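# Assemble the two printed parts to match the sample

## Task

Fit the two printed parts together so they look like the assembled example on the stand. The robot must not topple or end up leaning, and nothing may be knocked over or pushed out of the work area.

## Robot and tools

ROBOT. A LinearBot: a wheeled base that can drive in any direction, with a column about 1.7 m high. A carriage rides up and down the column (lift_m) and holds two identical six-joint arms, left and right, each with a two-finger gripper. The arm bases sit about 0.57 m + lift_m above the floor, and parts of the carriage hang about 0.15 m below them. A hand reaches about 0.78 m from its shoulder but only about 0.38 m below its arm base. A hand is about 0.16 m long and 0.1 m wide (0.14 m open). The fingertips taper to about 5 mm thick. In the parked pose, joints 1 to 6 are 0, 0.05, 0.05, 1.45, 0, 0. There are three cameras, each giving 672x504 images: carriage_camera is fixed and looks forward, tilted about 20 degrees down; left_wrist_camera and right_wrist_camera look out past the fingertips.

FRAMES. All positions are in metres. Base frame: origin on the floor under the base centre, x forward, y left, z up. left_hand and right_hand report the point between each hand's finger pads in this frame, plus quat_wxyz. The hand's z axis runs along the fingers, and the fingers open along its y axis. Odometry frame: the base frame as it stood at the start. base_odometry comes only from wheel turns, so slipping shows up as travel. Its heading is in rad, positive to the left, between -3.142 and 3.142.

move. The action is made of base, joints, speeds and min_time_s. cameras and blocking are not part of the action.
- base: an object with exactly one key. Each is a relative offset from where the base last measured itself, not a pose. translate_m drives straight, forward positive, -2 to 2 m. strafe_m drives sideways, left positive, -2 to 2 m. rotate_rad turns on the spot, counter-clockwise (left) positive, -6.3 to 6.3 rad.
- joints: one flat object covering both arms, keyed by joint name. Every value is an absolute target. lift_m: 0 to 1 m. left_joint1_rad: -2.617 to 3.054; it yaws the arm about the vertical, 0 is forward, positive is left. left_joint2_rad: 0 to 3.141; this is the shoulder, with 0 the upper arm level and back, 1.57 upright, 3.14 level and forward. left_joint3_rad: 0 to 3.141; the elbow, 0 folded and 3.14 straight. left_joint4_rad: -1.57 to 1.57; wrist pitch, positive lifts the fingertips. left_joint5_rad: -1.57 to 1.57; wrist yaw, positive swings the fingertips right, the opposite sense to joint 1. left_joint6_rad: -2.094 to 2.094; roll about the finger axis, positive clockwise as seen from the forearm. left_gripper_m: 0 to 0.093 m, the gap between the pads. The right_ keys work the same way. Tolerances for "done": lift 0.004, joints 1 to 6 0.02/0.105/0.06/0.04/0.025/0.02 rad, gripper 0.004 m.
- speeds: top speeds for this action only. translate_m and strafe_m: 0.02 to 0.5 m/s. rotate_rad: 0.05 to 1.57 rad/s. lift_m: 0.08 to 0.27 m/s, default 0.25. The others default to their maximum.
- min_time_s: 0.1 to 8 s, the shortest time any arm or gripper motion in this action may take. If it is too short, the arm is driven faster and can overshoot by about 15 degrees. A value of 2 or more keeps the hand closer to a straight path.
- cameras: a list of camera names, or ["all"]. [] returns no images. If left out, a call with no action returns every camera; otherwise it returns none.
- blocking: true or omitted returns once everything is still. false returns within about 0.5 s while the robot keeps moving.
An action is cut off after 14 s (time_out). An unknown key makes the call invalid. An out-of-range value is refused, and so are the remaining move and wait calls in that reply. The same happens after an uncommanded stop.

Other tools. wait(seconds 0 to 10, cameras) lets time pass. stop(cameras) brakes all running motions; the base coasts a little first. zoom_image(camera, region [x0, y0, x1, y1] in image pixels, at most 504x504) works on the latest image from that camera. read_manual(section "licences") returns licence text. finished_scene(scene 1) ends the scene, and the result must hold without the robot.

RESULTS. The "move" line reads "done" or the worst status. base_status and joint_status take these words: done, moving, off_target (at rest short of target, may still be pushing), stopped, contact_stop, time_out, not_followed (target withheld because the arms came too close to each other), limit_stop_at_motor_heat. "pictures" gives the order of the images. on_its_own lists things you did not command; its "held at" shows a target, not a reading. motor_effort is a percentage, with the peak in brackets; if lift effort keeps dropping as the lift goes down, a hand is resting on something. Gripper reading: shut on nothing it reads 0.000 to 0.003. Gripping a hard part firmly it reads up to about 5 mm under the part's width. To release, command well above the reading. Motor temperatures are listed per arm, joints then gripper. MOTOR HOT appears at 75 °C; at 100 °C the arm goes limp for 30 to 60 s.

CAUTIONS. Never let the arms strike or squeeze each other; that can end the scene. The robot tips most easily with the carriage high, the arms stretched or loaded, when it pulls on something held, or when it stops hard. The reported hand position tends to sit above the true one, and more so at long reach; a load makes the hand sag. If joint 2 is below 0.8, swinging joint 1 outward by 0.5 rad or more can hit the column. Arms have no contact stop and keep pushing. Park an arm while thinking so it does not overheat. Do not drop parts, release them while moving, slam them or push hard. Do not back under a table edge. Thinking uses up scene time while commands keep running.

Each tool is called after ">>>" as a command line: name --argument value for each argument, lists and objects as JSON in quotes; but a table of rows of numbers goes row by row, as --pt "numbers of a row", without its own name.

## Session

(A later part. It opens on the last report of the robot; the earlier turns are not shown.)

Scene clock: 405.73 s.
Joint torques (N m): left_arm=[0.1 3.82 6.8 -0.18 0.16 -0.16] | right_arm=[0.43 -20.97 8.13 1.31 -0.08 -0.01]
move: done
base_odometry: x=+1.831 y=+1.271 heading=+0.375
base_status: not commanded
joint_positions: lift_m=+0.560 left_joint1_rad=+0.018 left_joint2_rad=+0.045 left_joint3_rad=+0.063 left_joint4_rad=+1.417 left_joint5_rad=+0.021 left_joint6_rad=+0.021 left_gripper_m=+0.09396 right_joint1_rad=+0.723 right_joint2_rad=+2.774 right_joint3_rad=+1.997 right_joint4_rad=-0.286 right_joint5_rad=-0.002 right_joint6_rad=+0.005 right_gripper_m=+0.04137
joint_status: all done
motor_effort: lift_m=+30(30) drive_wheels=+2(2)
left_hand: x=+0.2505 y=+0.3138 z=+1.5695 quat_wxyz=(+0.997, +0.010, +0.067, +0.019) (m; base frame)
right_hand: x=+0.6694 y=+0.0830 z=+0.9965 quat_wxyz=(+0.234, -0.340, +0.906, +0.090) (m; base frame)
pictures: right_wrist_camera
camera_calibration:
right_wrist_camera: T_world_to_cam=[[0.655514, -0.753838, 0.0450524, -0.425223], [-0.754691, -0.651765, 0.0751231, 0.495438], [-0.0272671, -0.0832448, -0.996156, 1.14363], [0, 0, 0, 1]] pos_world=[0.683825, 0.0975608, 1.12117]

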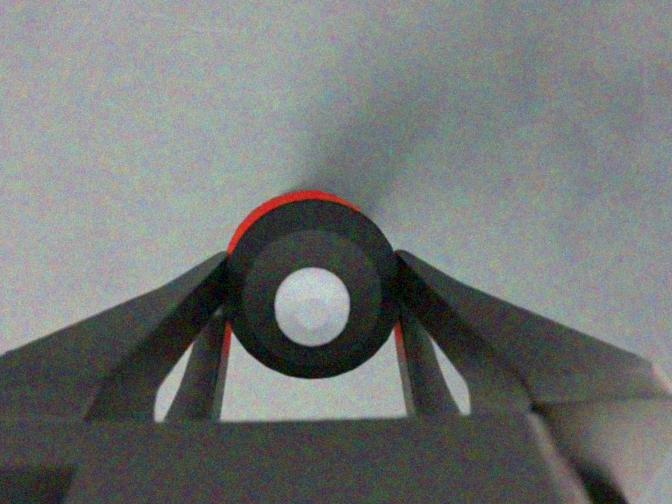

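>>> move --joints '{"right_joint1_rad": 0.733, "lift_m": 0.545}' --speeds '{"lift_m": 0.08}' --cameras '["right_wrist_camera", "carriage_camera"]'

>>> zoom_image --camera "right_wrist_camera" --region '[200, 170, 420, 390]'

>>> zoom_image --camera "carriage_camera" --region '[290, 350, 350, 420]'

Scene clock: 427.37 s.
Joint torques (N m): left_arm=[0.1 3.86 6.8 -0.19 0.18 -0.15] | right_arm=[0.47 -19.93 8.2 1.24 -0.04 -0.01]
Motor temperatures (°C): left_arm=[15 19 32 16 18 17 16] | right_arm=[15 54 29 22 16 17 16]
move: done
base_odometry: x=+1.831 y=+1.271 heading=+0.375
base_status: not commanded
joint_positions: lift_m=+0.545 left_joint1_rad=+0.018 left_joint2_rad=+0.045 left_joint3_rad=+0.063 left_joint4_rad=+1.417 left_joint5_rad=+0.021 left_joint6_rad=+0.021 left_gripper_m=+0.09396 right_joint1_rad=+0.728 right_joint2_rad=+2.763 right_joint3_rad=+1.997 right_joint4_rad=-0.274 right_joint5_rad=-0.004 right_joint6_rad=+0.005 right_gripper_m=+0.04137
joint_status: all done
motor_effort: lift_m=+29(29) drive_wheels=-4(4)
left_hand: x=+0.2505 y=+0.3138 z=+1.5547 quat_wxyz=(+0.997, +0.010, +0.067, +0.019) (m; base frame)
right_hand: x=+0.6713 y=+0.0890 z=+0.9896 quat_wxyz=(+0.244, -0.342, +0.902, +0.096) (m; base frame)
pictures: carriage_camera, right_wrist_camera
camera_calibration:
carriage_camera: T_world_to_cam=[[0.0182024, -0.998467, -0.0522633, 0.0724686], [-0.344029, 0.0428255, -0.937982, 1.48299], [0.938783, 0.0350536, -0.342722, 0.408024], [0, 0, 0, 1]] pos_world=[0.125826, -0.00545492, 1.53464]
right_wrist_camera: T_world_to_cam=[[0.659056, -0.750835, 0.0435017, -0.422632], [-0.752021, -0.657087, 0.0519713, 0.522861], [-0.0104375, -0.0669662, -0.997701, 1.1261], [0, 0, 0, 1]] pos_world=[0.683494, 0.101649, 1.11472]

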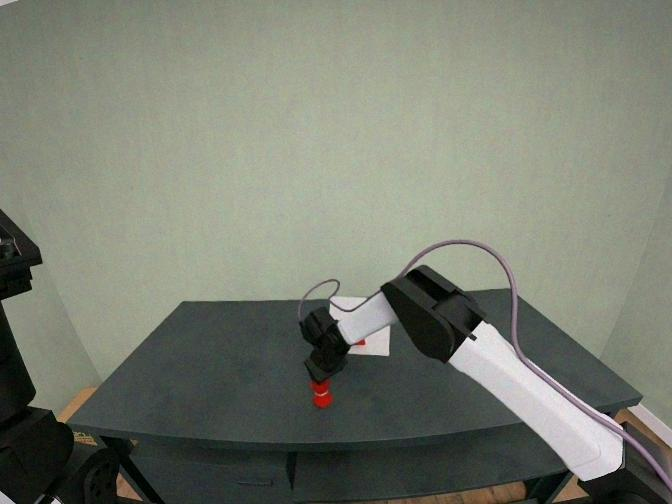

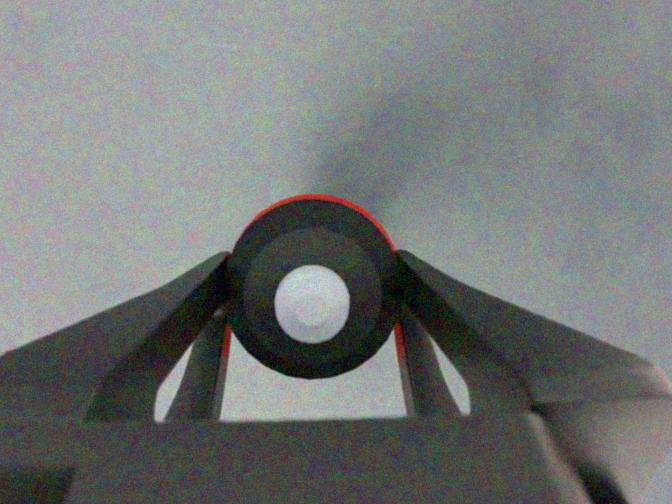

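Scaled by 2.291 from the camera's 672x504 image, which has a finer 960x720 frame.

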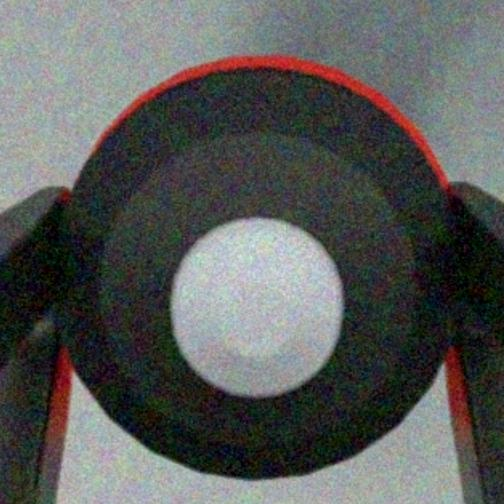

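Scaled by 7.200 from the camera's 672x504 image, which has a finer 960x720 frame.

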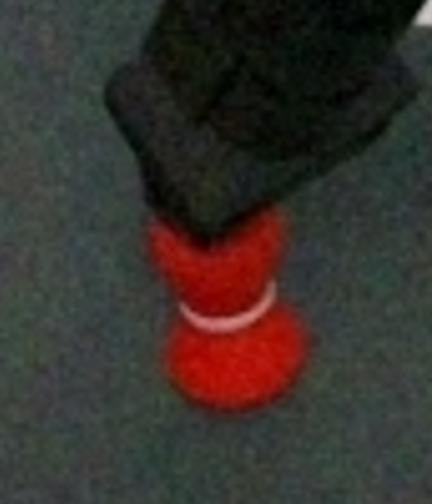

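>>> move --joints '{"lift_m": 0.565}' --speeds '{"lift_m": 0.08}' --cameras '["right_wrist_camera", "carriage_camera"]'

>>> zoom_image --camera "right_wrist_camera" --region '[200, 170, 420, 390]'

>>> zoom_image --camera "carriage_camera" --region '[290, 350, 350, 420]'

Scene clock: 441.40 s.
Joint torques (N m): left_arm=[0.05 3.82 6.84 -0.18 0.18 -0.15] | right_arm=[0.54 -19.96 8.18 1.24 -0.06 -0.01]
Motor temperatures (°C): left_arm=[15 19 32 16 18 17 16] | right_arm=[15 57 29 22 16 17 17]
move: done
base_odometry: x=+1.831 y=+1.271 heading=+0.375
base_status: not commanded
joint_positions: lift_m=+0.565 left_joint1_rad=+0.018 left_joint2_rad=+0.045 left_joint3_rad=+0.063 left_joint4_rad=+1.417 left_joint5_rad=+0.021 left_joint6_rad=+0.021 left_gripper_m=+0.09396 right_joint1_rad=+0.728 right_joint2_rad=+2.763 right_joint3_rad=+1.997 right_joint4_rad=-0.276 right_joint5_rad=-0.004 right_joint6_rad=+0.005 right_gripper_m=+0.04137
joint_status: all done
motor_effort: lift_m=+35(42) drive_wheels=+2(4)
left_hand: x=+0.2505 y=+0.3138 z=+1.5742 quat_wxyz=(+0.997, +0.010, +0.067, +0.019) (m; base frame)
right_hand: x=+0.6709 y=+0.0887 z=+1.0088 quat_wxyz=(+0.243, -0.342, +0.903, +0.095) (m; base frame)
pictures: carriage_camera, right_wrist_camera
camera_calibration:
carriage_camera: T_world_to_cam=[[0.0182024, -0.998467, -0.0522633, 0.0734877], [-0.344029, 0.0428255, -0.937982, 1.50128], [0.938783, 0.0350536, -0.342722, 0.414708], [0, 0, 0, 1]] pos_world=[0.125826, -0.00545492, 1.55414]
right_wrist_camera: T_world_to_cam=[[0.659121, -0.750777, 0.0435077, -0.423609], [-0.751939, -0.656998, 0.0542387, 0.519022], [-0.0121366, -0.068465, -0.99758, 1.14641], [0, 0, 0, 1]] pos_world=[0.683396, 0.10145, 1.13392]

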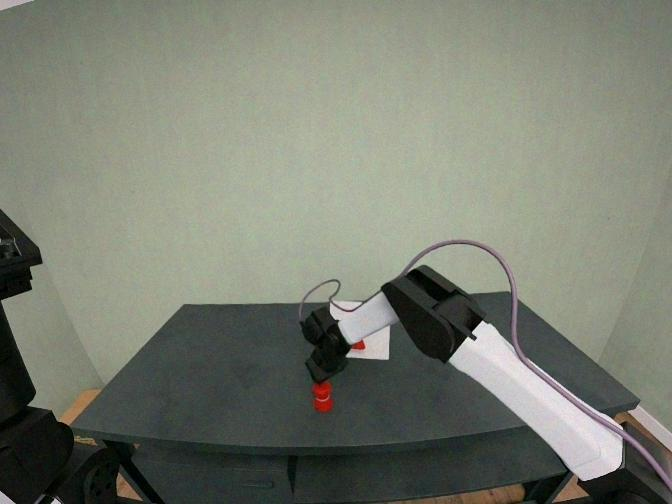

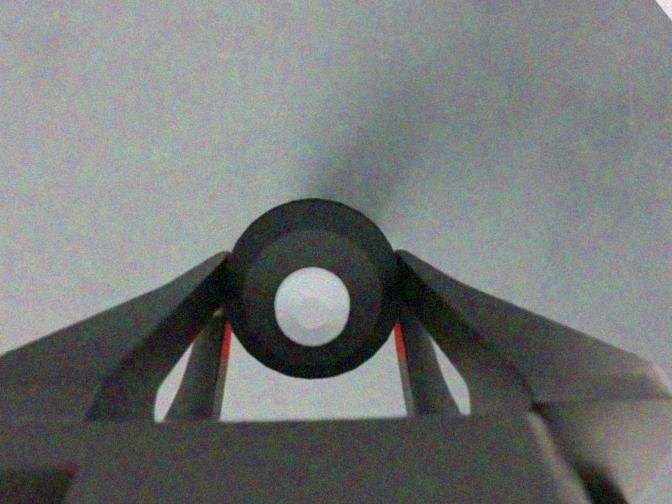

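Scaled by 2.291 from the camera's 672x504 image, which has a finer 960x720 frame.

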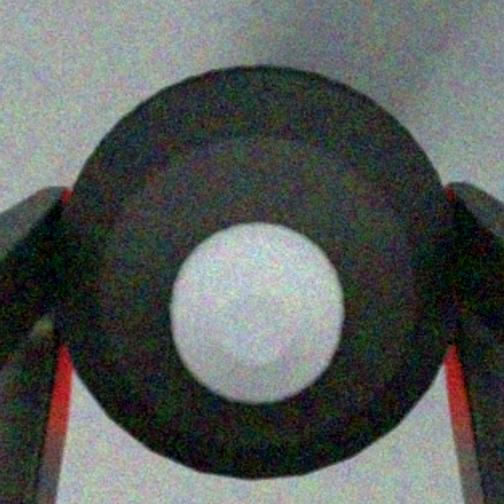

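Scaled by 7.200 from the camera's 672x504 image, which has a finer 960x720 frame.

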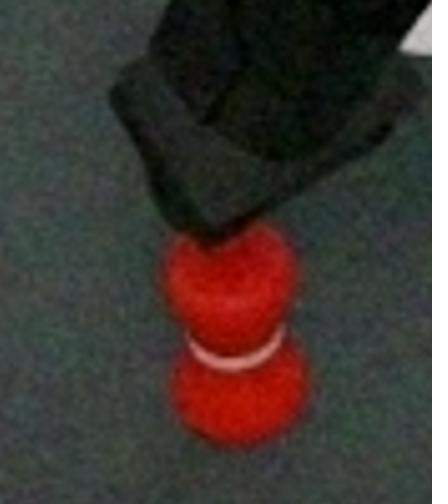

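>>> move --joints '{"right_joint2_rad": 2.630, "right_joint3_rad": 1.705, "right_joint4_rad": -0.12}' --min_time_s 1.5 --cameras '["right_wrist_camera", "carriage_camera"]'

>>> zoom_image --camera "right_wrist_camera" --region '[200, 80, 420, 300]'

>>> zoom_image --camera "carriage_camera" --region '[290, 350, 350, 420]'

Scene clock: 453.60 s.
Joint torques (N m): left_arm=[0.08 3.79 6.84 -0.19 0.17 -0.15] | right_arm=[0.51 -20.81 5.26 1.17 -0.06 -0.01]
Motor temperatures (°C): left_arm=[15 19 32 16 18 17 16] | right_arm=[15 60 28 22 16 17 17]
move: done
base_odometry: x=+1.831 y=+1.271 heading=+0.375
base_status: not commanded
joint_positions: lift_m=+0.565 left_joint1_rad=+0.018 left_joint2_rad=+0.045 left_joint3_rad=+0.063 left_joint4_rad=+1.417 left_joint5_rad=+0.021 left_joint6_rad=+0.021 left_gripper_m=+0.09396 right_joint1_rad=+0.728 right_joint2_rad=+2.666 right_joint3_rad=+1.722 right_joint4_rad=-0.115 right_joint5_rad=-0.004 right_joint6_rad=+0.005 right_gripper_m=+0.04137
joint_status: all done
motor_effort: lift_m=+35(35) drive_wheels=-4(4)
left_hand: x=+0.2505 y=+0.3138 z=+1.5742 quat_wxyz=(+0.997, +0.010, +0.067, +0.019) (m; base frame)
right_hand: x=+0.6410 y=+0.0620 z=+0.9937 quat_wxyz=(+0.236, -0.343, +0.905, +0.092) (m; base frame)
pictures: carriage_camera, right_wrist_camera
camera_calibration:
carriage_camera: T_world_to_cam=[[0.0182024, -0.998467, -0.0522633, 0.0734877], [-0.344029, 0.0428255, -0.937982, 1.50128], [0.938783, 0.0350536, -0.342722, 0.414708], [0, 0, 0, 1]] pos_world=[0.125826, -0.00545492, 1.55414]
right_wrist_camera: T_world_to_cam=[[0.65967, -0.750287, 0.0436459, -0.423759], [-0.751162, -0.656331, 0.0706093, 0.463032], [-0.0243311, -0.0793639, -0.996549, 1.1365], [0, 0, 0, 1]] pos_world=[0.655005, 0.0761589, 1.11838]

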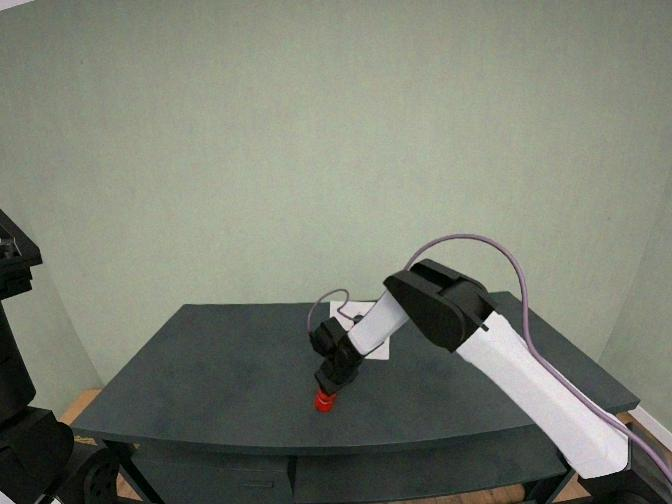

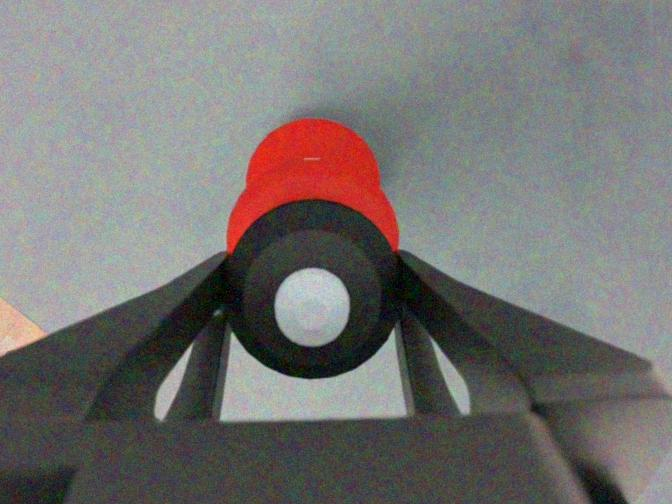

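Scaled by 2.291 from the camera's 672x504 image, which has a finer 960x720 frame.

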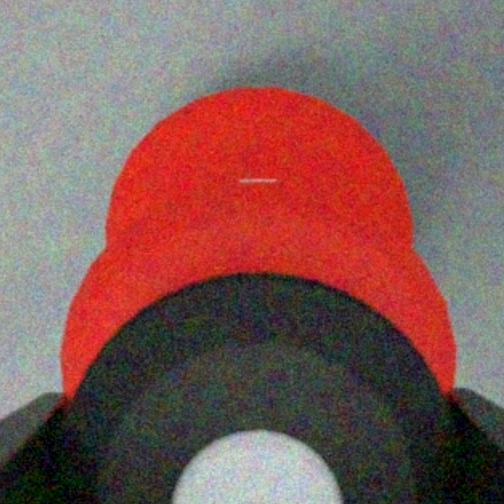

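Scaled by 7.200 from the camera's 672x504 image, which has a finer 960x720 frame.

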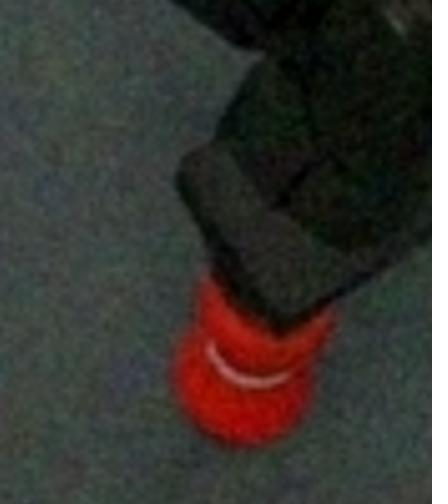

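>>> move --joints '{"lift_m": 0.61}' --speeds '{"lift_m": 0.08}' --cameras '["right_wrist_camera", "carriage_camera"]'

>>> zoom_image --camera "right_wrist_camera" --region '[200, 80, 420, 300]'

>>> zoom_image --camera "carriage_camera" --region '[290, 360, 350, 430]'

Scene clock: 465.37 s.
Joint torques (N m): left_arm=[0.09 3.81 6.84 -0.18 0.18 -0.15] | right_arm=[0.5 -20.23 5.81 1.18 -0.06 -0.01]
Motor temperatures (°C): left_arm=[15 19 32 16 18 17 16] | right_arm=[15 71 27 21 16 17 17]
move: done
base_odometry: x=+1.831 y=+1.271 heading=+0.375
base_status: not commanded
joint_positions: lift_m=+0.610 left_joint1_rad=+0.018 left_joint2_rad=+0.045 left_joint3_rad=+0.063 left_joint4_rad=+1.417 left_joint5_rad=+0.021 left_joint6_rad=+0.021 left_gripper_m=+0.09396 right_joint1_rad=+0.728 right_joint2_rad=+2.660 right_joint3_rad=+1.716 right_joint4_rad=-0.118 right_joint5_rad=-0.004 right_joint6_rad=+0.005 right_gripper_m=+0.04136
joint_status: all done
motor_effort: lift_m=+35(42) drive_wheels=+2(4)
left_hand: x=+0.2505 y=+0.3138 z=+1.6191 quat_wxyz=(+0.997, +0.010, +0.067, +0.019) (m; base frame)
right_hand: x=+0.6398 y=+0.0609 z=+1.0392 quat_wxyz=(+0.234, -0.343, +0.905, +0.092) (m; base frame)
pictures: carriage_camera, right_wrist_camera
camera_calibration:
carriage_camera: T_world_to_cam=[[0.0182024, -0.998467, -0.0522633, 0.0758396], [-0.344029, 0.0428255, -0.937982, 1.54349], [0.938783, 0.0350536, -0.342722, 0.43013], [0, 0, 0, 1]] pos_world=[0.125826, -0.00545492, 1.59914]
right_wrist_camera: T_world_to_cam=[[0.659795, -0.750174, 0.0437032, -0.425833], [-0.750945, -0.656116, 0.0747884, 0.453666], [-0.0274299, -0.0821637, -0.996241, 1.18364], [0, 0, 0, 1]] pos_world=[0.654108, 0.0754611, 1.16387]

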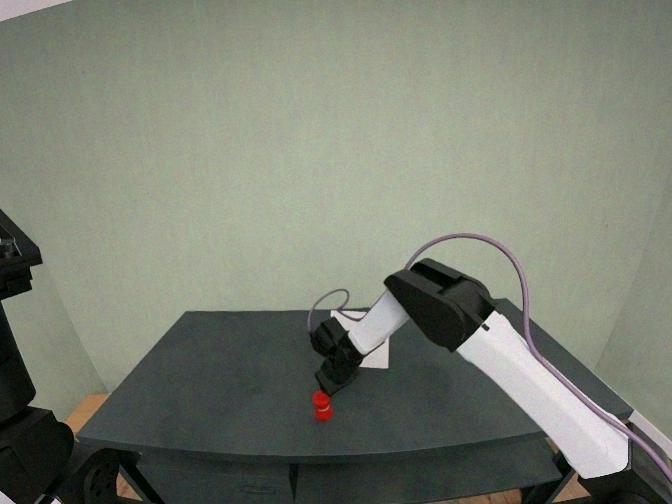

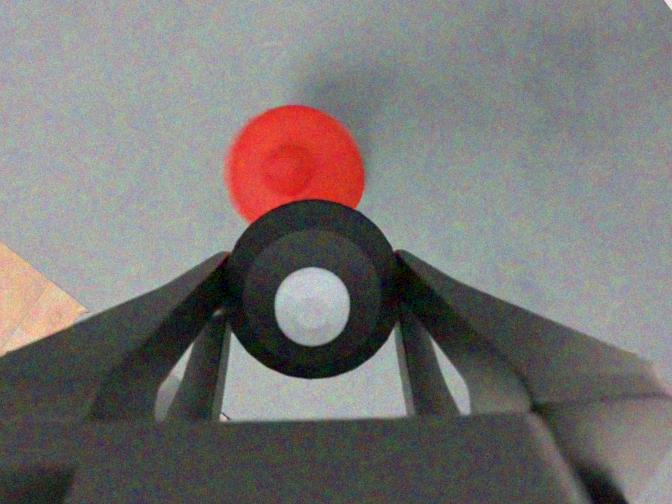

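Scaled by 2.291 from the camera's 672x504 image, which has a finer 960x720 frame.

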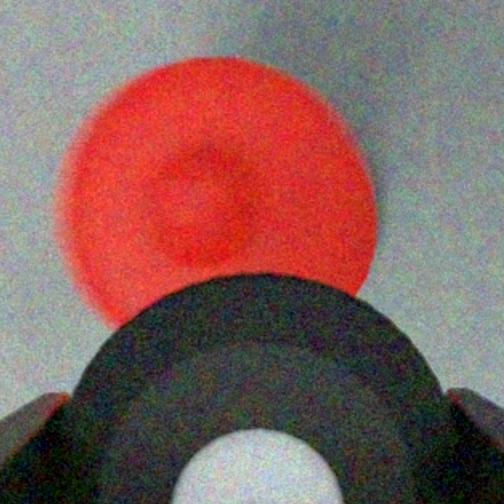

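Scaled by 7.200 from the camera's 672x504 image, which has a finer 960x720 frame.

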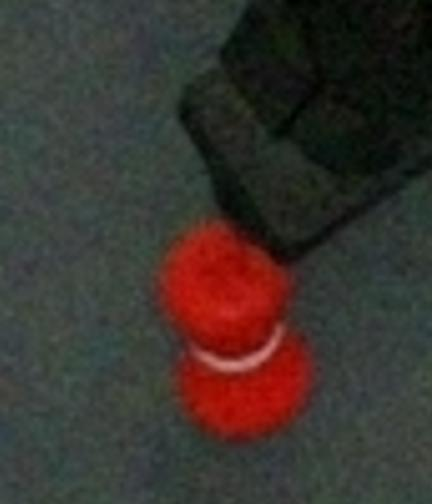

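>>> move --joints '{"right_joint1_rad": 0.3, "right_joint2_rad": 1.3, "right_joint3_rad": 1.0, "right_joint4_rad": -0.76, "lift_m": 0.66}' --min_time_s 2.5

>>> move --base '{"strafe_m": 0.40}' --speeds '{"strafe_m": 0.25}'

>>> move --base '{"translate_m": 0.06}' --joints '{"right_joint1_rad": 0}' --speeds '{"translate_m": 0.1}' --cameras '["right_wrist_camera", "carriage_camera"]'

>>> zoom_image --camera "carriage_camera" --region '[350, 330, 550, 480]'

Scene clock: 485.43 s.
Joint torques (N m): left_arm=[0.08 3.82 6.79 -0.19 0.16 -0.15] | right_arm=[-0.29 -7.91 7.02 1.16 -0.06 -0.01]
Motor temperatures (°C): left_arm=[15 19 32 16 18 17 16] | right_arm=[15 78 27 22 16 17 17]
move: done
MOTOR HOT: joint 2 (shoulder) of the right arm reports 78 °C; the controller stops that arm at 100 °C. To cool a motor, set the load down, stop pushing, or move to a pose that needs little force.
base_odometry: x=+1.831 y=+1.271 heading=+0.375
base_status: not commanded
joint_positions: lift_m=+0.660 left_joint1_rad=+0.018 left_joint2_rad=+0.045 left_joint3_rad=+0.063 left_joint4_rad=+1.417 left_joint5_rad=+0.021 left_joint6_rad=+0.021 left_gripper_m=+0.09396 right_joint1_rad=+0.305 right_joint2_rad=+1.317 right_joint3_rad=+1.015 right_joint4_rad=-0.752 right_joint5_rad=-0.004 right_joint6_rad=+0.005 right_gripper_m=+0.04136
joint_status: all done
motor_effort: lift_m=+35(43) drive_wheels=-4(4)
left_hand: x=+0.2505 y=+0.3138 z=+1.6691 quat_wxyz=(+0.997, +0.010, +0.067, +0.019) (m; base frame)
right_hand: x=+0.5297 y=-0.2177 z=+1.3713 quat_wxyz=(+0.252, -0.145, +0.956, +0.041) (m; base frame)
pictures: none

Scene clock: 488.33 s.
Joint torques (N m): left_arm=[0.13 3.84 6.83 -0.19 0.19 -0.15] | right_arm=[-0.1 -7.86 7.02 1.18 -0.05 -0.01]
Motor temperatures (°C): left_arm=[15 19 32 16 18 17 16] | right_arm=[15 75 27 22 16 17 17]
move: done
MOTOR HOT: still on. Joint 2 (shoulder) of the right arm reports 75 °C.
base_odometry: x=+1.685 y=+1.643 heading=+0.375
base_status: done
joint_positions: lift_m=+0.660 left_joint1_rad=+0.018 left_joint2_rad=+0.045 left_joint3_rad=+0.063 left_joint4_rad=+1.417 left_joint5_rad=+0.021 left_joint6_rad=+0.021 left_gripper_m=+0.09396 right_joint1_rad=+0.302 right_joint2_rad=+1.317 right_joint3_rad=+1.015 right_joint4_rad=-0.755 right_joint5_rad=-0.004 right_joint6_rad=+0.005 right_gripper_m=+0.04136
joint_status: not commanded
motor_effort: lift_m=+35(35) drive_wheels=-2(7)
left_hand: x=+0.2505 y=+0.3138 z=+1.6691 quat_wxyz=(+0.997, +0.010, +0.067, +0.019) (m; base frame)
right_hand: x=+0.5294 y=-0.2186 z=+1.3711 quat_wxyz=(+0.251, -0.144, +0.956, +0.041) (m; base frame)
pictures: none

Scene clock: 489.73 s.
Joint torques (N m): left_arm=[0.09 3.79 6.79 -0.19 0.18 -0.15] | right_arm=[-0.16 -7.64 7.08 1.19 -0.06 -0.01]
Motor temperatures (°C): left_arm=[15 19 32 16 18 17 16] | right_arm=[15 74 26 22 16 17 17]
move: done
MOTOR HOT: still on. Joint 2 (shoulder) of the right arm reports 74 °C.
base_odometry: x=+1.741 y=+1.666 heading=+0.376
base_status: done
joint_positions: lift_m=+0.660 left_joint1_rad=+0.018 left_joint2_rad=+0.045 left_joint3_rad=+0.063 left_joint4_rad=+1.417 left_joint5_rad=+0.021 left_joint6_rad=+0.021 left_gripper_m=+0.09396 right_joint1_rad=+0.003 right_joint2_rad=+1.315 right_joint3_rad=+1.015 right_joint4_rad=-0.757 right_joint5_rad=-0.004 right_joint6_rad=+0.005 right_gripper_m=+0.04136
joint_status: all done
motor_effort: lift_m=+35(35) drive_wheels=+2(7)
left_hand: x=+0.2505 y=+0.3138 z=+1.6691 quat_wxyz=(+0.997, +0.010, +0.067, +0.019) (m; base frame)
right_hand: x=+0.5439 y=-0.3151 z=+1.3714 quat_wxyz=(+0.254, +0.000, +0.967, +0.003) (m; base frame)
pictures: carriage_camera, right_wrist_camera
camera_calibration:
carriage_camera: T_world_to_cam=[[0.0182024, -0.998467, -0.0522633, 0.0784527], [-0.344029, 0.0428255, -0.937982, 1.59039], [0.938783, 0.0350536, -0.342722, 0.447266], [0, 0, 0, 1]] pos_world=[0.125826, -0.00545492, 1.64914]
right_wrist_camera: T_world_to_cam=[[-0.00364785, -0.999039, 0.0436826, -0.376746], [-0.997593, 0.00666055, 0.0690223, 0.461044], [-0.0692469, -0.0433256, -0.996658, 1.51662], [0, 0, 0, 1]] pos_world=[0.563581, -0.313746, 1.49619]

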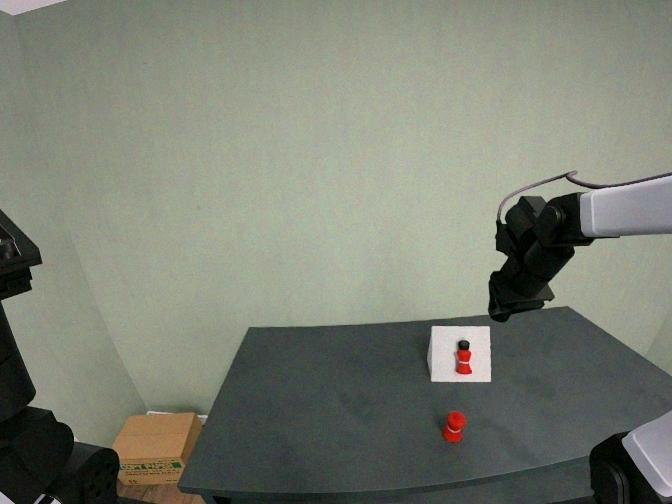

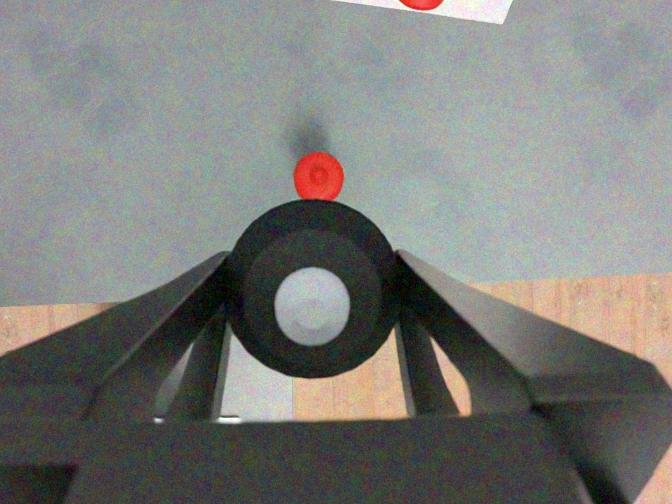

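Scaled by 2.520 from the camera's 672x504 image, which has a finer 960x720 frame.

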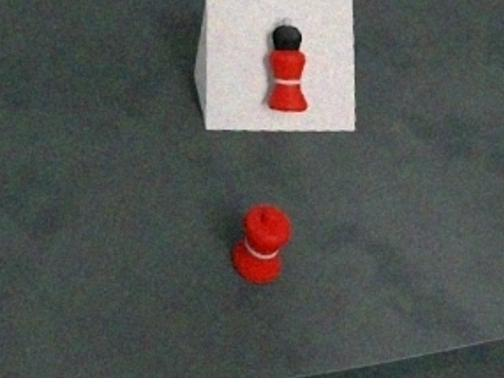

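>>> move --joints '{"right_joint1_rad": -0.012, "right_joint2_rad": 2.187, "right_joint3_rad": 0.59, "right_joint4_rad": 0.553, "lift_m": 0.61}' --min_time_s 2.5 --cameras '["right_wrist_camera", "carriage_camera"]'

>>> zoom_image --camera "right_wrist_camera" --region '[200, 80, 420, 300]'

Scene clock: 510.73 s.
Joint torques (N m): left_arm=[0.1 3.81 6.83 -0.18 0.18 -0.16] | right_arm=[-0.32 -9.03 2.55 1.37 -0.06 -0.01]
Motor temperatures (°C): left_arm=[15 19 32 16 18 17 16] | right_arm=[15 58 26 22 16 17 17]
move: done
MOTOR HOT: cleared for the motors of the right arm.
base_odometry: x=+1.741 y=+1.666 heading=+0.376
base_status: not commanded
joint_positions: lift_m=+0.610 left_joint1_rad=+0.018 left_joint2_rad=+0.045 left_joint3_rad=+0.063 left_joint4_rad=+1.417 left_joint5_rad=+0.021 left_joint6_rad=+0.021 left_gripper_m=+0.09396 right_joint1_rad=-0.007 right_joint2_rad=+2.177 right_joint3_rad=+0.599 right_joint4_rad=+0.542 right_joint5_rad=-0.004 right_joint6_rad=+0.005 right_gripper_m=+0.04136
joint_status: all done
motor_effort: lift_m=+30(33) drive_wheels=+2(2)
left_hand: x=+0.2505 y=+0.3138 z=+1.6196 quat_wxyz=(+0.997, +0.010, +0.067, +0.019) (m; base frame)
right_hand: x=+0.5720 y=-0.3185 z=+1.0556 quat_wxyz=(+0.264, +0.005, +0.964, +0.002) (m; base frame)
pictures: carriage_camera, right_wrist_camera
camera_calibration:
carriage_camera: T_world_to_cam=[[0.0182024, -0.998467, -0.0522633, 0.0758605], [-0.344029, 0.0428255, -0.937982, 1.54387], [0.938783, 0.0350536, -0.342722, 0.430267], [0, 0, 0, 1]] pos_world=[0.125826, -0.00545492, 1.59954]
right_wrist_camera: T_world_to_cam=[[-0.0144504, -0.998948, 0.0435224, -0.35991], [-0.998685, 0.0165607, 0.0485232, 0.536274], [-0.0491929, -0.042764, -0.997873, 1.19363], [0, 0, 0, 1]] pos_world=[0.589085, -0.317368, 1.18073]

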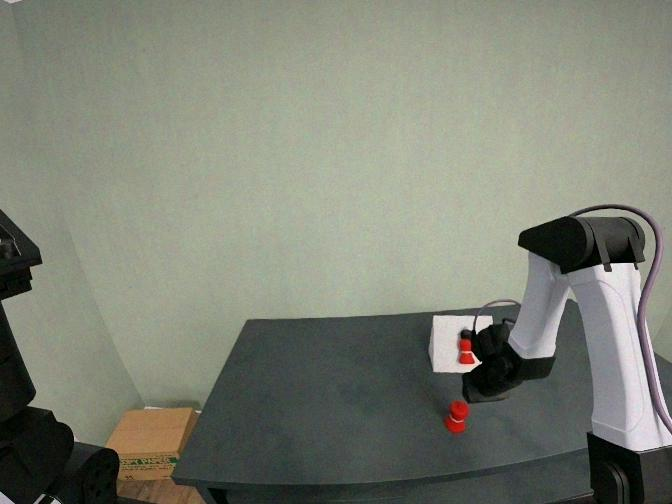

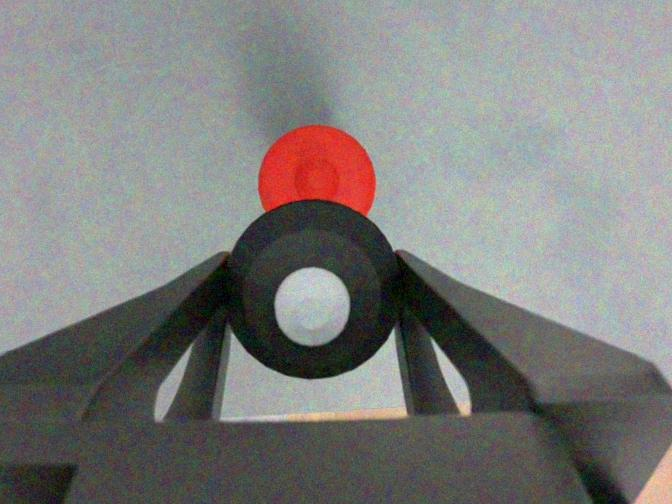

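Scaled by 2.291 from the camera's 672x504 image, which has a finer 960x720 frame.

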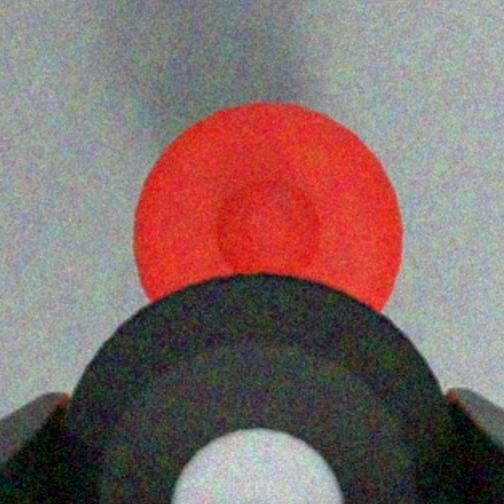

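>>> move --joints '{"right_joint1_rad": -0.019, "right_joint2_rad": 2.231, "right_joint3_rad": 0.78, "right_joint4_rad": 0.404}' --min_time_s 1.5

>>> move --joints '{"lift_m": 0.57}' --speeds '{"lift_m": 0.08}' --cameras '["right_wrist_camera", "carriage_camera"]'

>>> zoom_image --camera "right_wrist_camera" --region '[200, 170, 420, 390]'

>>> zoom_image --camera "carriage_camera" --region '[420, 360, 520, 460]'

Scene clock: 529.93 s.
Joint torques (N m): left_arm=[0.09 3.85 6.86 -0.18 0.18 -0.16] | right_arm=[-0.32 -10.03 5.75 1.18 -0.06 -0.01]
Motor temperatures (°C): left_arm=[15 19 32 16 18 17 16] | right_arm=[15 53 25 23 16 17 17]
move: done
base_odometry: x=+1.741 y=+1.666 heading=+0.376
base_status: not commanded
joint_positions: lift_m=+0.610 left_joint1_rad=+0.018 left_joint2_rad=+0.045 left_joint3_rad=+0.063 left_joint4_rad=+1.417 left_joint5_rad=+0.021 left_joint6_rad=+0.021 left_gripper_m=+0.09396 right_joint1_rad=-0.014 right_joint2_rad=+2.220 right_joint3_rad=+0.762 right_joint4_rad=+0.412 right_joint5_rad=-0.004 right_joint6_rad=+0.005 right_gripper_m=+0.04136
joint_status: all done
motor_effort: lift_m=+30(30) drive_wheels=+2(2)
left_hand: x=+0.2505 y=+0.3138 z=+1.6196 quat_wxyz=(+0.997, +0.010, +0.067, +0.019) (m; base frame)
right_hand: x=+0.6079 y=-0.3216 z=+1.0563 quat_wxyz=(+0.259, +0.009, +0.966, +0.001) (m; base frame)
pictures: none

Scene clock: 530.80 s.
Joint torques (N m): left_arm=[0.09 3.73 6.84 -0.18 0.18 -0.13] | right_arm=[-0.32 -10.67 5.38 1.2 -0.06 -0.01]
move: done
base_odometry: x=+1.741 y=+1.666 heading=+0.376
base_status: not commanded
joint_positions: lift_m=+0.570 left_joint1_rad=+0.018 left_joint2_rad=+0.045 left_joint3_rad=+0.063 left_joint4_rad=+1.417 left_joint5_rad=+0.021 left_joint6_rad=+0.021 left_gripper_m=+0.09396 right_joint1_rad=-0.014 right_joint2_rad=+2.227 right_joint3_rad=+0.765 right_joint4_rad=+0.406 right_joint5_rad=-0.004 right_joint6_rad=+0.005 right_gripper_m=+0.04136
joint_status: all done
motor_effort: lift_m=+30(32) drive_wheels=+2(3)
left_hand: x=+0.2505 y=+0.3138 z=+1.5796 quat_wxyz=(+0.997, +0.010, +0.067, +0.019) (m; base frame)
right_hand: x=+0.6064 y=-0.3216 z=+1.0139 quat_wxyz=(+0.255, +0.009, +0.967, +0.001) (m; base frame)
pictures: carriage_camera, right_wrist_camera
camera_calibration:
carriage_camera: T_world_to_cam=[[0.0182024, -0.998467, -0.0522633, 0.07377], [-0.344029, 0.0428255, -0.937982, 1.50635], [0.938783, 0.0350536, -0.342722, 0.416558], [0, 0, 0, 1]] pos_world=[0.125826, -0.00545492, 1.55954]
right_wrist_camera: T_world_to_cam=[[-0.0208154, -0.99883, 0.0436462, -0.356873], [-0.997406, 0.023755, 0.0679511, 0.554639], [-0.0689085, -0.0421185, -0.996733, 1.1645], [0, 0, 0, 1]] pos_world=[0.626016, -0.320584, 1.13859]

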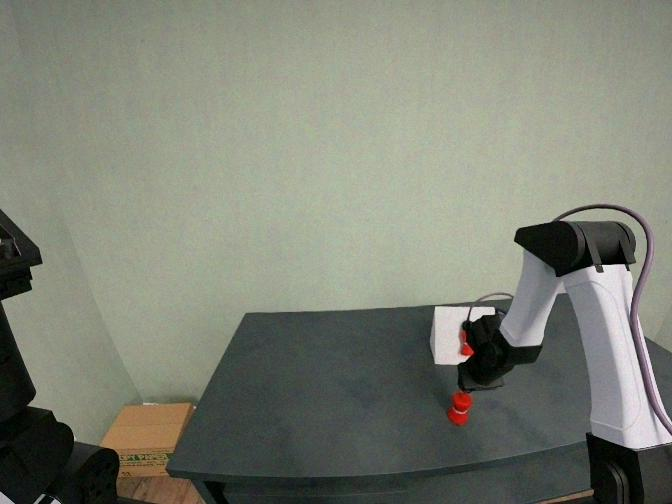

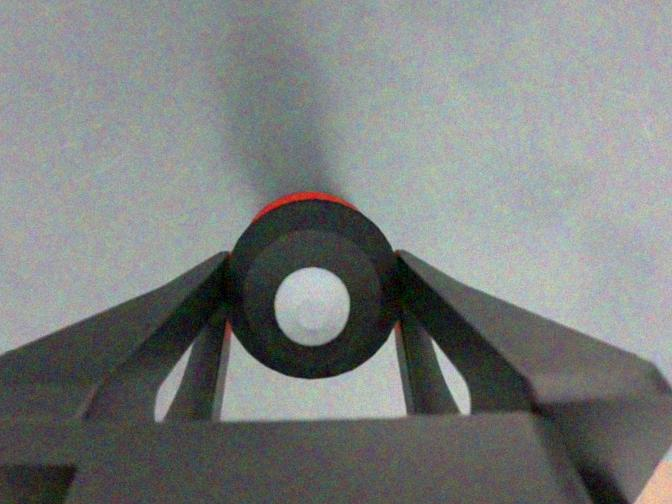

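Scaled by 2.291 from the camera's 672x504 image, which has a finer 960x720 frame.

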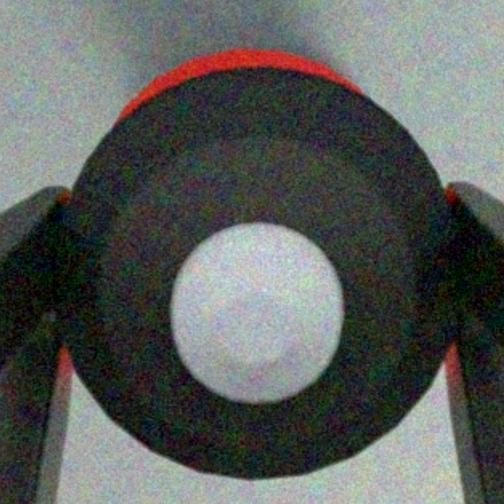

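Scaled by 5.040 from the camera's 672x504 image, which has a finer 960x720 frame.

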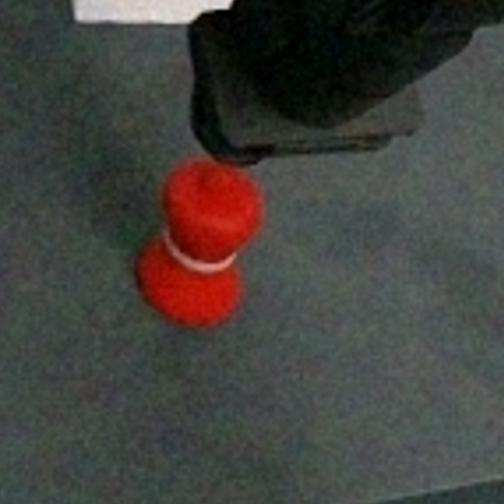

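>>> move --joints '{"right_joint1_rad": -0.006}'

>>> move --joints '{"lift_m": 0.548}' --speeds '{"lift_m": 0.08}' --cameras '["right_wrist_camera", "carriage_camera"]'

>>> zoom_image --camera "right_wrist_camera" --region '[200, 170, 420, 390]'

>>> zoom_image --camera "carriage_camera" --region '[420, 360, 520, 460]'

Scene clock: 541.67 s.
Joint torques (N m): left_arm=[0.12 3.84 6.8 -0.19 0.18 -0.15] | right_arm=[0.53 -10.71 5.41 1.21 -0.06 -0.01]
move: done
base_odometry: x=+1.741 y=+1.666 heading=+0.376
base_status: not commanded
joint_positions: lift_m=+0.570 left_joint1_rad=+0.018 left_joint2_rad=+0.045 left_joint3_rad=+0.063 left_joint4_rad=+1.417 left_joint5_rad=+0.021 left_joint6_rad=+0.021 left_gripper_m=+0.09396 right_joint1_rad=-0.011 right_joint2_rad=+2.227 right_joint3_rad=+0.765 right_joint4_rad=+0.406 right_joint5_rad=-0.004 right_joint6_rad=+0.005 right_gripper_m=+0.04136
joint_status: all done
motor_effort: lift_m=+30(30) drive_wheels=+2(2)
left_hand: x=+0.2505 y=+0.3138 z=+1.5796 quat_wxyz=(+0.997, +0.010, +0.067, +0.019) (m; base frame)
right_hand: x=+0.6065 y=-0.3204 z=+1.0139 quat_wxyz=(+0.255, +0.007, +0.967, +0.001) (m; base frame)
pictures: none

Scene clock: 542.30 s.
Joint torques (N m): left_arm=[0.09 3.79 6.76 -0.17 0.18 -0.14] | right_arm=[0.51 -10.91 5.26 1.23 -0.06 -0.01]
move: done
base_odometry: x=+1.741 y=+1.666 heading=+0.376
base_status: not commanded
joint_positions: lift_m=+0.548 left_joint1_rad=+0.018 left_joint2_rad=+0.045 left_joint3_rad=+0.063 left_joint4_rad=+1.417 left_joint5_rad=+0.021 left_joint6_rad=+0.021 left_gripper_m=+0.09396 right_joint1_rad=-0.011 right_joint2_rad=+2.228 right_joint3_rad=+0.767 right_joint4_rad=+0.403 right_joint5_rad=-0.004 right_joint6_rad=+0.005 right_gripper_m=+0.04136
joint_status: all done
motor_effort: lift_m=+30(32) drive_wheels=+2(3)
left_hand: x=+0.2505 y=+0.3138 z=+1.5575 quat_wxyz=(+0.997, +0.010, +0.067, +0.019) (m; base frame)
right_hand: x=+0.6064 y=-0.3204 z=+0.9913 quat_wxyz=(+0.254, +0.007, +0.967, +0.001) (m; base frame)
pictures: carriage_camera, right_wrist_camera
camera_calibration:
carriage_camera: T_world_to_cam=[[0.0182024, -0.998467, -0.0522633, 0.0726202], [-0.344029, 0.0428255, -0.937982, 1.48571], [0.938783, 0.0350536, -0.342722, 0.409018], [0, 0, 0, 1]] pos_world=[0.125826, -0.00545492, 1.53754]
right_wrist_camera: T_world_to_cam=[[-0.0177202, -0.998892, 0.0436, -0.356488], [-0.997319, 0.0207553, 0.0701731, 0.55284], [-0.0710003, -0.0422396, -0.996582, 1.14324], [0, 0, 0, 1]] pos_world=[0.626212, -0.319277, 1.11608]

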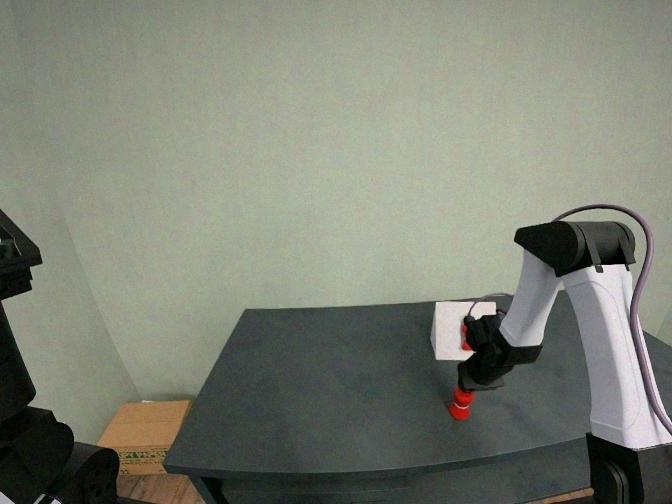

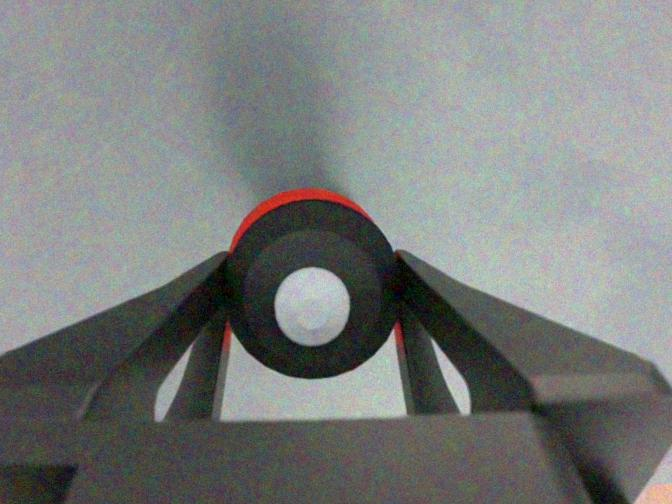

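Scaled by 2.291 from the camera's 672x504 image, which has a finer 960x720 frame.

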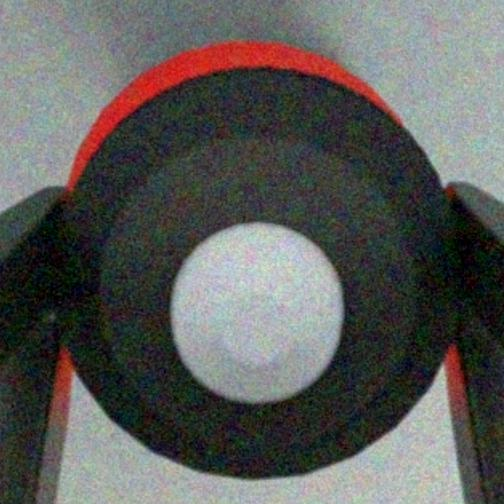

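Scaled by 5.040 from the camera's 672x504 image, which has a finer 960x720 frame.

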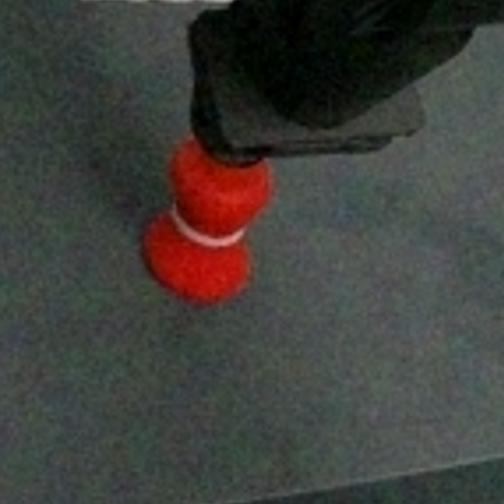

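>>> move --joints '{"right_joint1_rad": -0.001}'

>>> move --joints '{"lift_m": 0.536}' --speeds '{"lift_m": 0.08}' --cameras '["right_wrist_camera", "carriage_camera"]'

>>> zoom_image --camera "right_wrist_camera" --region '[200, 170, 420, 390]'

>>> zoom_image --camera "carriage_camera" --region '[420, 360, 520, 460]'

Scene clock: 549.00 s.
Joint torques (N m): left_arm=[0.09 3.84 6.83 -0.19 0.17 -0.15] | right_arm=[0.58 -10.91 5.24 1.23 -0.06 0]
move: done
base_odometry: x=+1.741 y=+1.666 heading=+0.376
base_status: not commanded
joint_positions: lift_m=+0.548 left_joint1_rad=+0.018 left_joint2_rad=+0.045 left_joint3_rad=+0.063 left_joint4_rad=+1.417 left_joint5_rad=+0.021 left_joint6_rad=+0.021 left_gripper_m=+0.09396 right_joint1_rad=-0.006 right_joint2_rad=+2.228 right_joint3_rad=+0.767 right_joint4_rad=+0.403 right_joint5_rad=-0.004 right_joint6_rad=+0.005 right_gripper_m=+0.04136
joint_status: all done
motor_effort: lift_m=+30(30) drive_wheels=+2(2)
left_hand: x=+0.2505 y=+0.3138 z=+1.5575 quat_wxyz=(+0.997, +0.010, +0.067, +0.019) (m; base frame)
right_hand: x=+0.6064 y=-0.3186 z=+0.9913 quat_wxyz=(+0.254, +0.005, +0.967, +0.002) (m; base frame)
pictures: none

Scene clock: 549.50 s.
Joint torques (N m): left_arm=[0.08 3.79 6.83 -0.2 0.18 -0.15] | right_arm=[0.51 -11.07 5.15 1.24 -0.06 -0.01]
move: done
base_odometry: x=+1.741 y=+1.666 heading=+0.376
base_status: not commanded
joint_positions: lift_m=+0.536 left_joint1_rad=+0.018 left_joint2_rad=+0.045 left_joint3_rad=+0.063 left_joint4_rad=+1.417 left_joint5_rad=+0.021 left_joint6_rad=+0.021 left_gripper_m=+0.09396 right_joint1_rad=-0.006 right_joint2_rad=+2.230 right_joint3_rad=+0.767 right_joint4_rad=+0.403 right_joint5_rad=-0.004 right_joint6_rad=+0.005 right_gripper_m=+0.04136
joint_status: all done
motor_effort: lift_m=+31(32) drive_wheels=+2(3)
left_hand: x=+0.2505 y=+0.3138 z=+1.5455 quat_wxyz=(+0.997, +0.010, +0.067, +0.019) (m; base frame)
right_hand: x=+0.6061 y=-0.3186 z=+0.9786 quat_wxyz=(+0.253, +0.005, +0.968, +0.002) (m; base frame)
pictures: carriage_camera, right_wrist_camera
camera_calibration:
carriage_camera: T_world_to_cam=[[0.0182024, -0.998467, -0.0522633, 0.0719878], [-0.344029, 0.0428255, -0.937982, 1.47436], [0.938783, 0.0350536, -0.342722, 0.404871], [0, 0, 0, 1]] pos_world=[0.125826, -0.00545492, 1.52544]
right_wrist_camera: T_world_to_cam=[[-0.0130324, -0.998963, 0.0436267, -0.357114], [-0.997263, 0.0161612, 0.0721502, 0.550011], [-0.0727804, -0.0425669, -0.996439, 1.13151], [0, 0, 0, 1]] pos_world=[0.626203, -0.317467, 1.10338]

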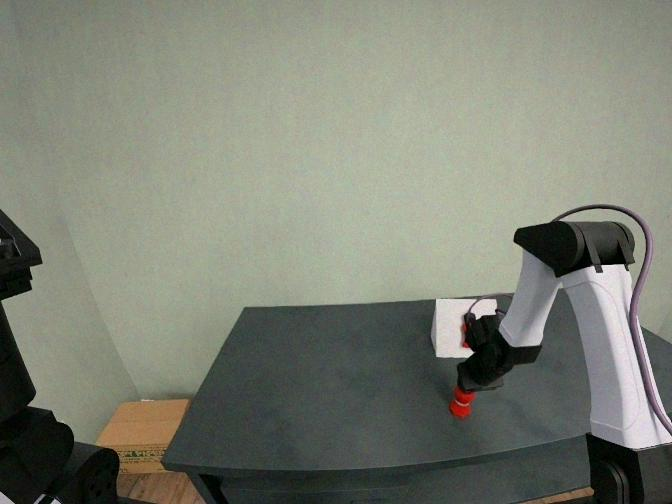

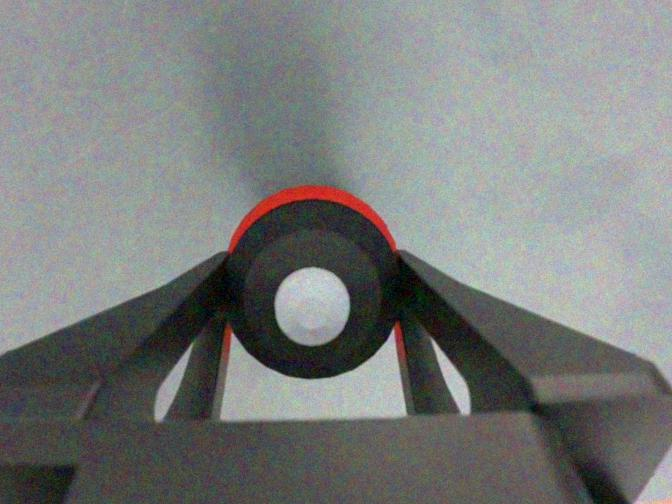

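Scaled by 2.291 from the camera's 672x504 image, which has a finer 960x720 frame.

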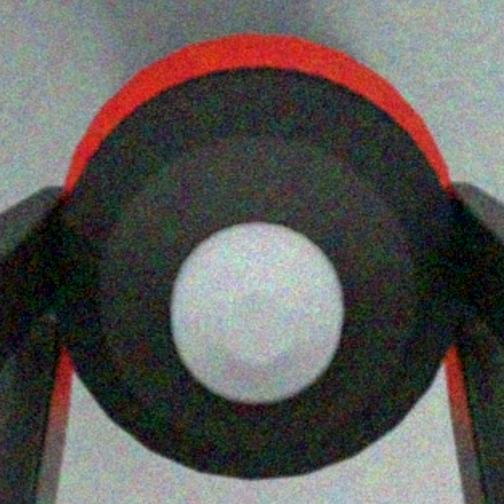

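Scaled by 5.040 from the camera's 672x504 image, which has a finer 960x720 frame.

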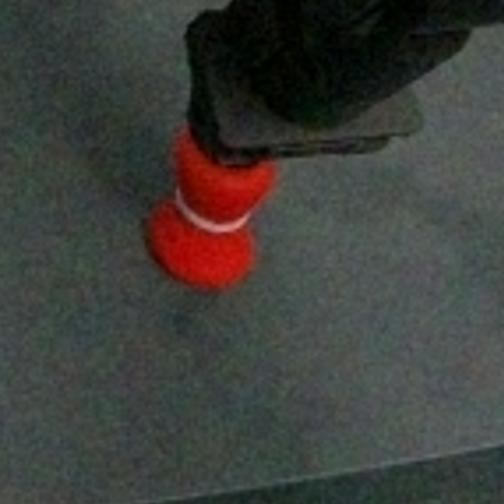

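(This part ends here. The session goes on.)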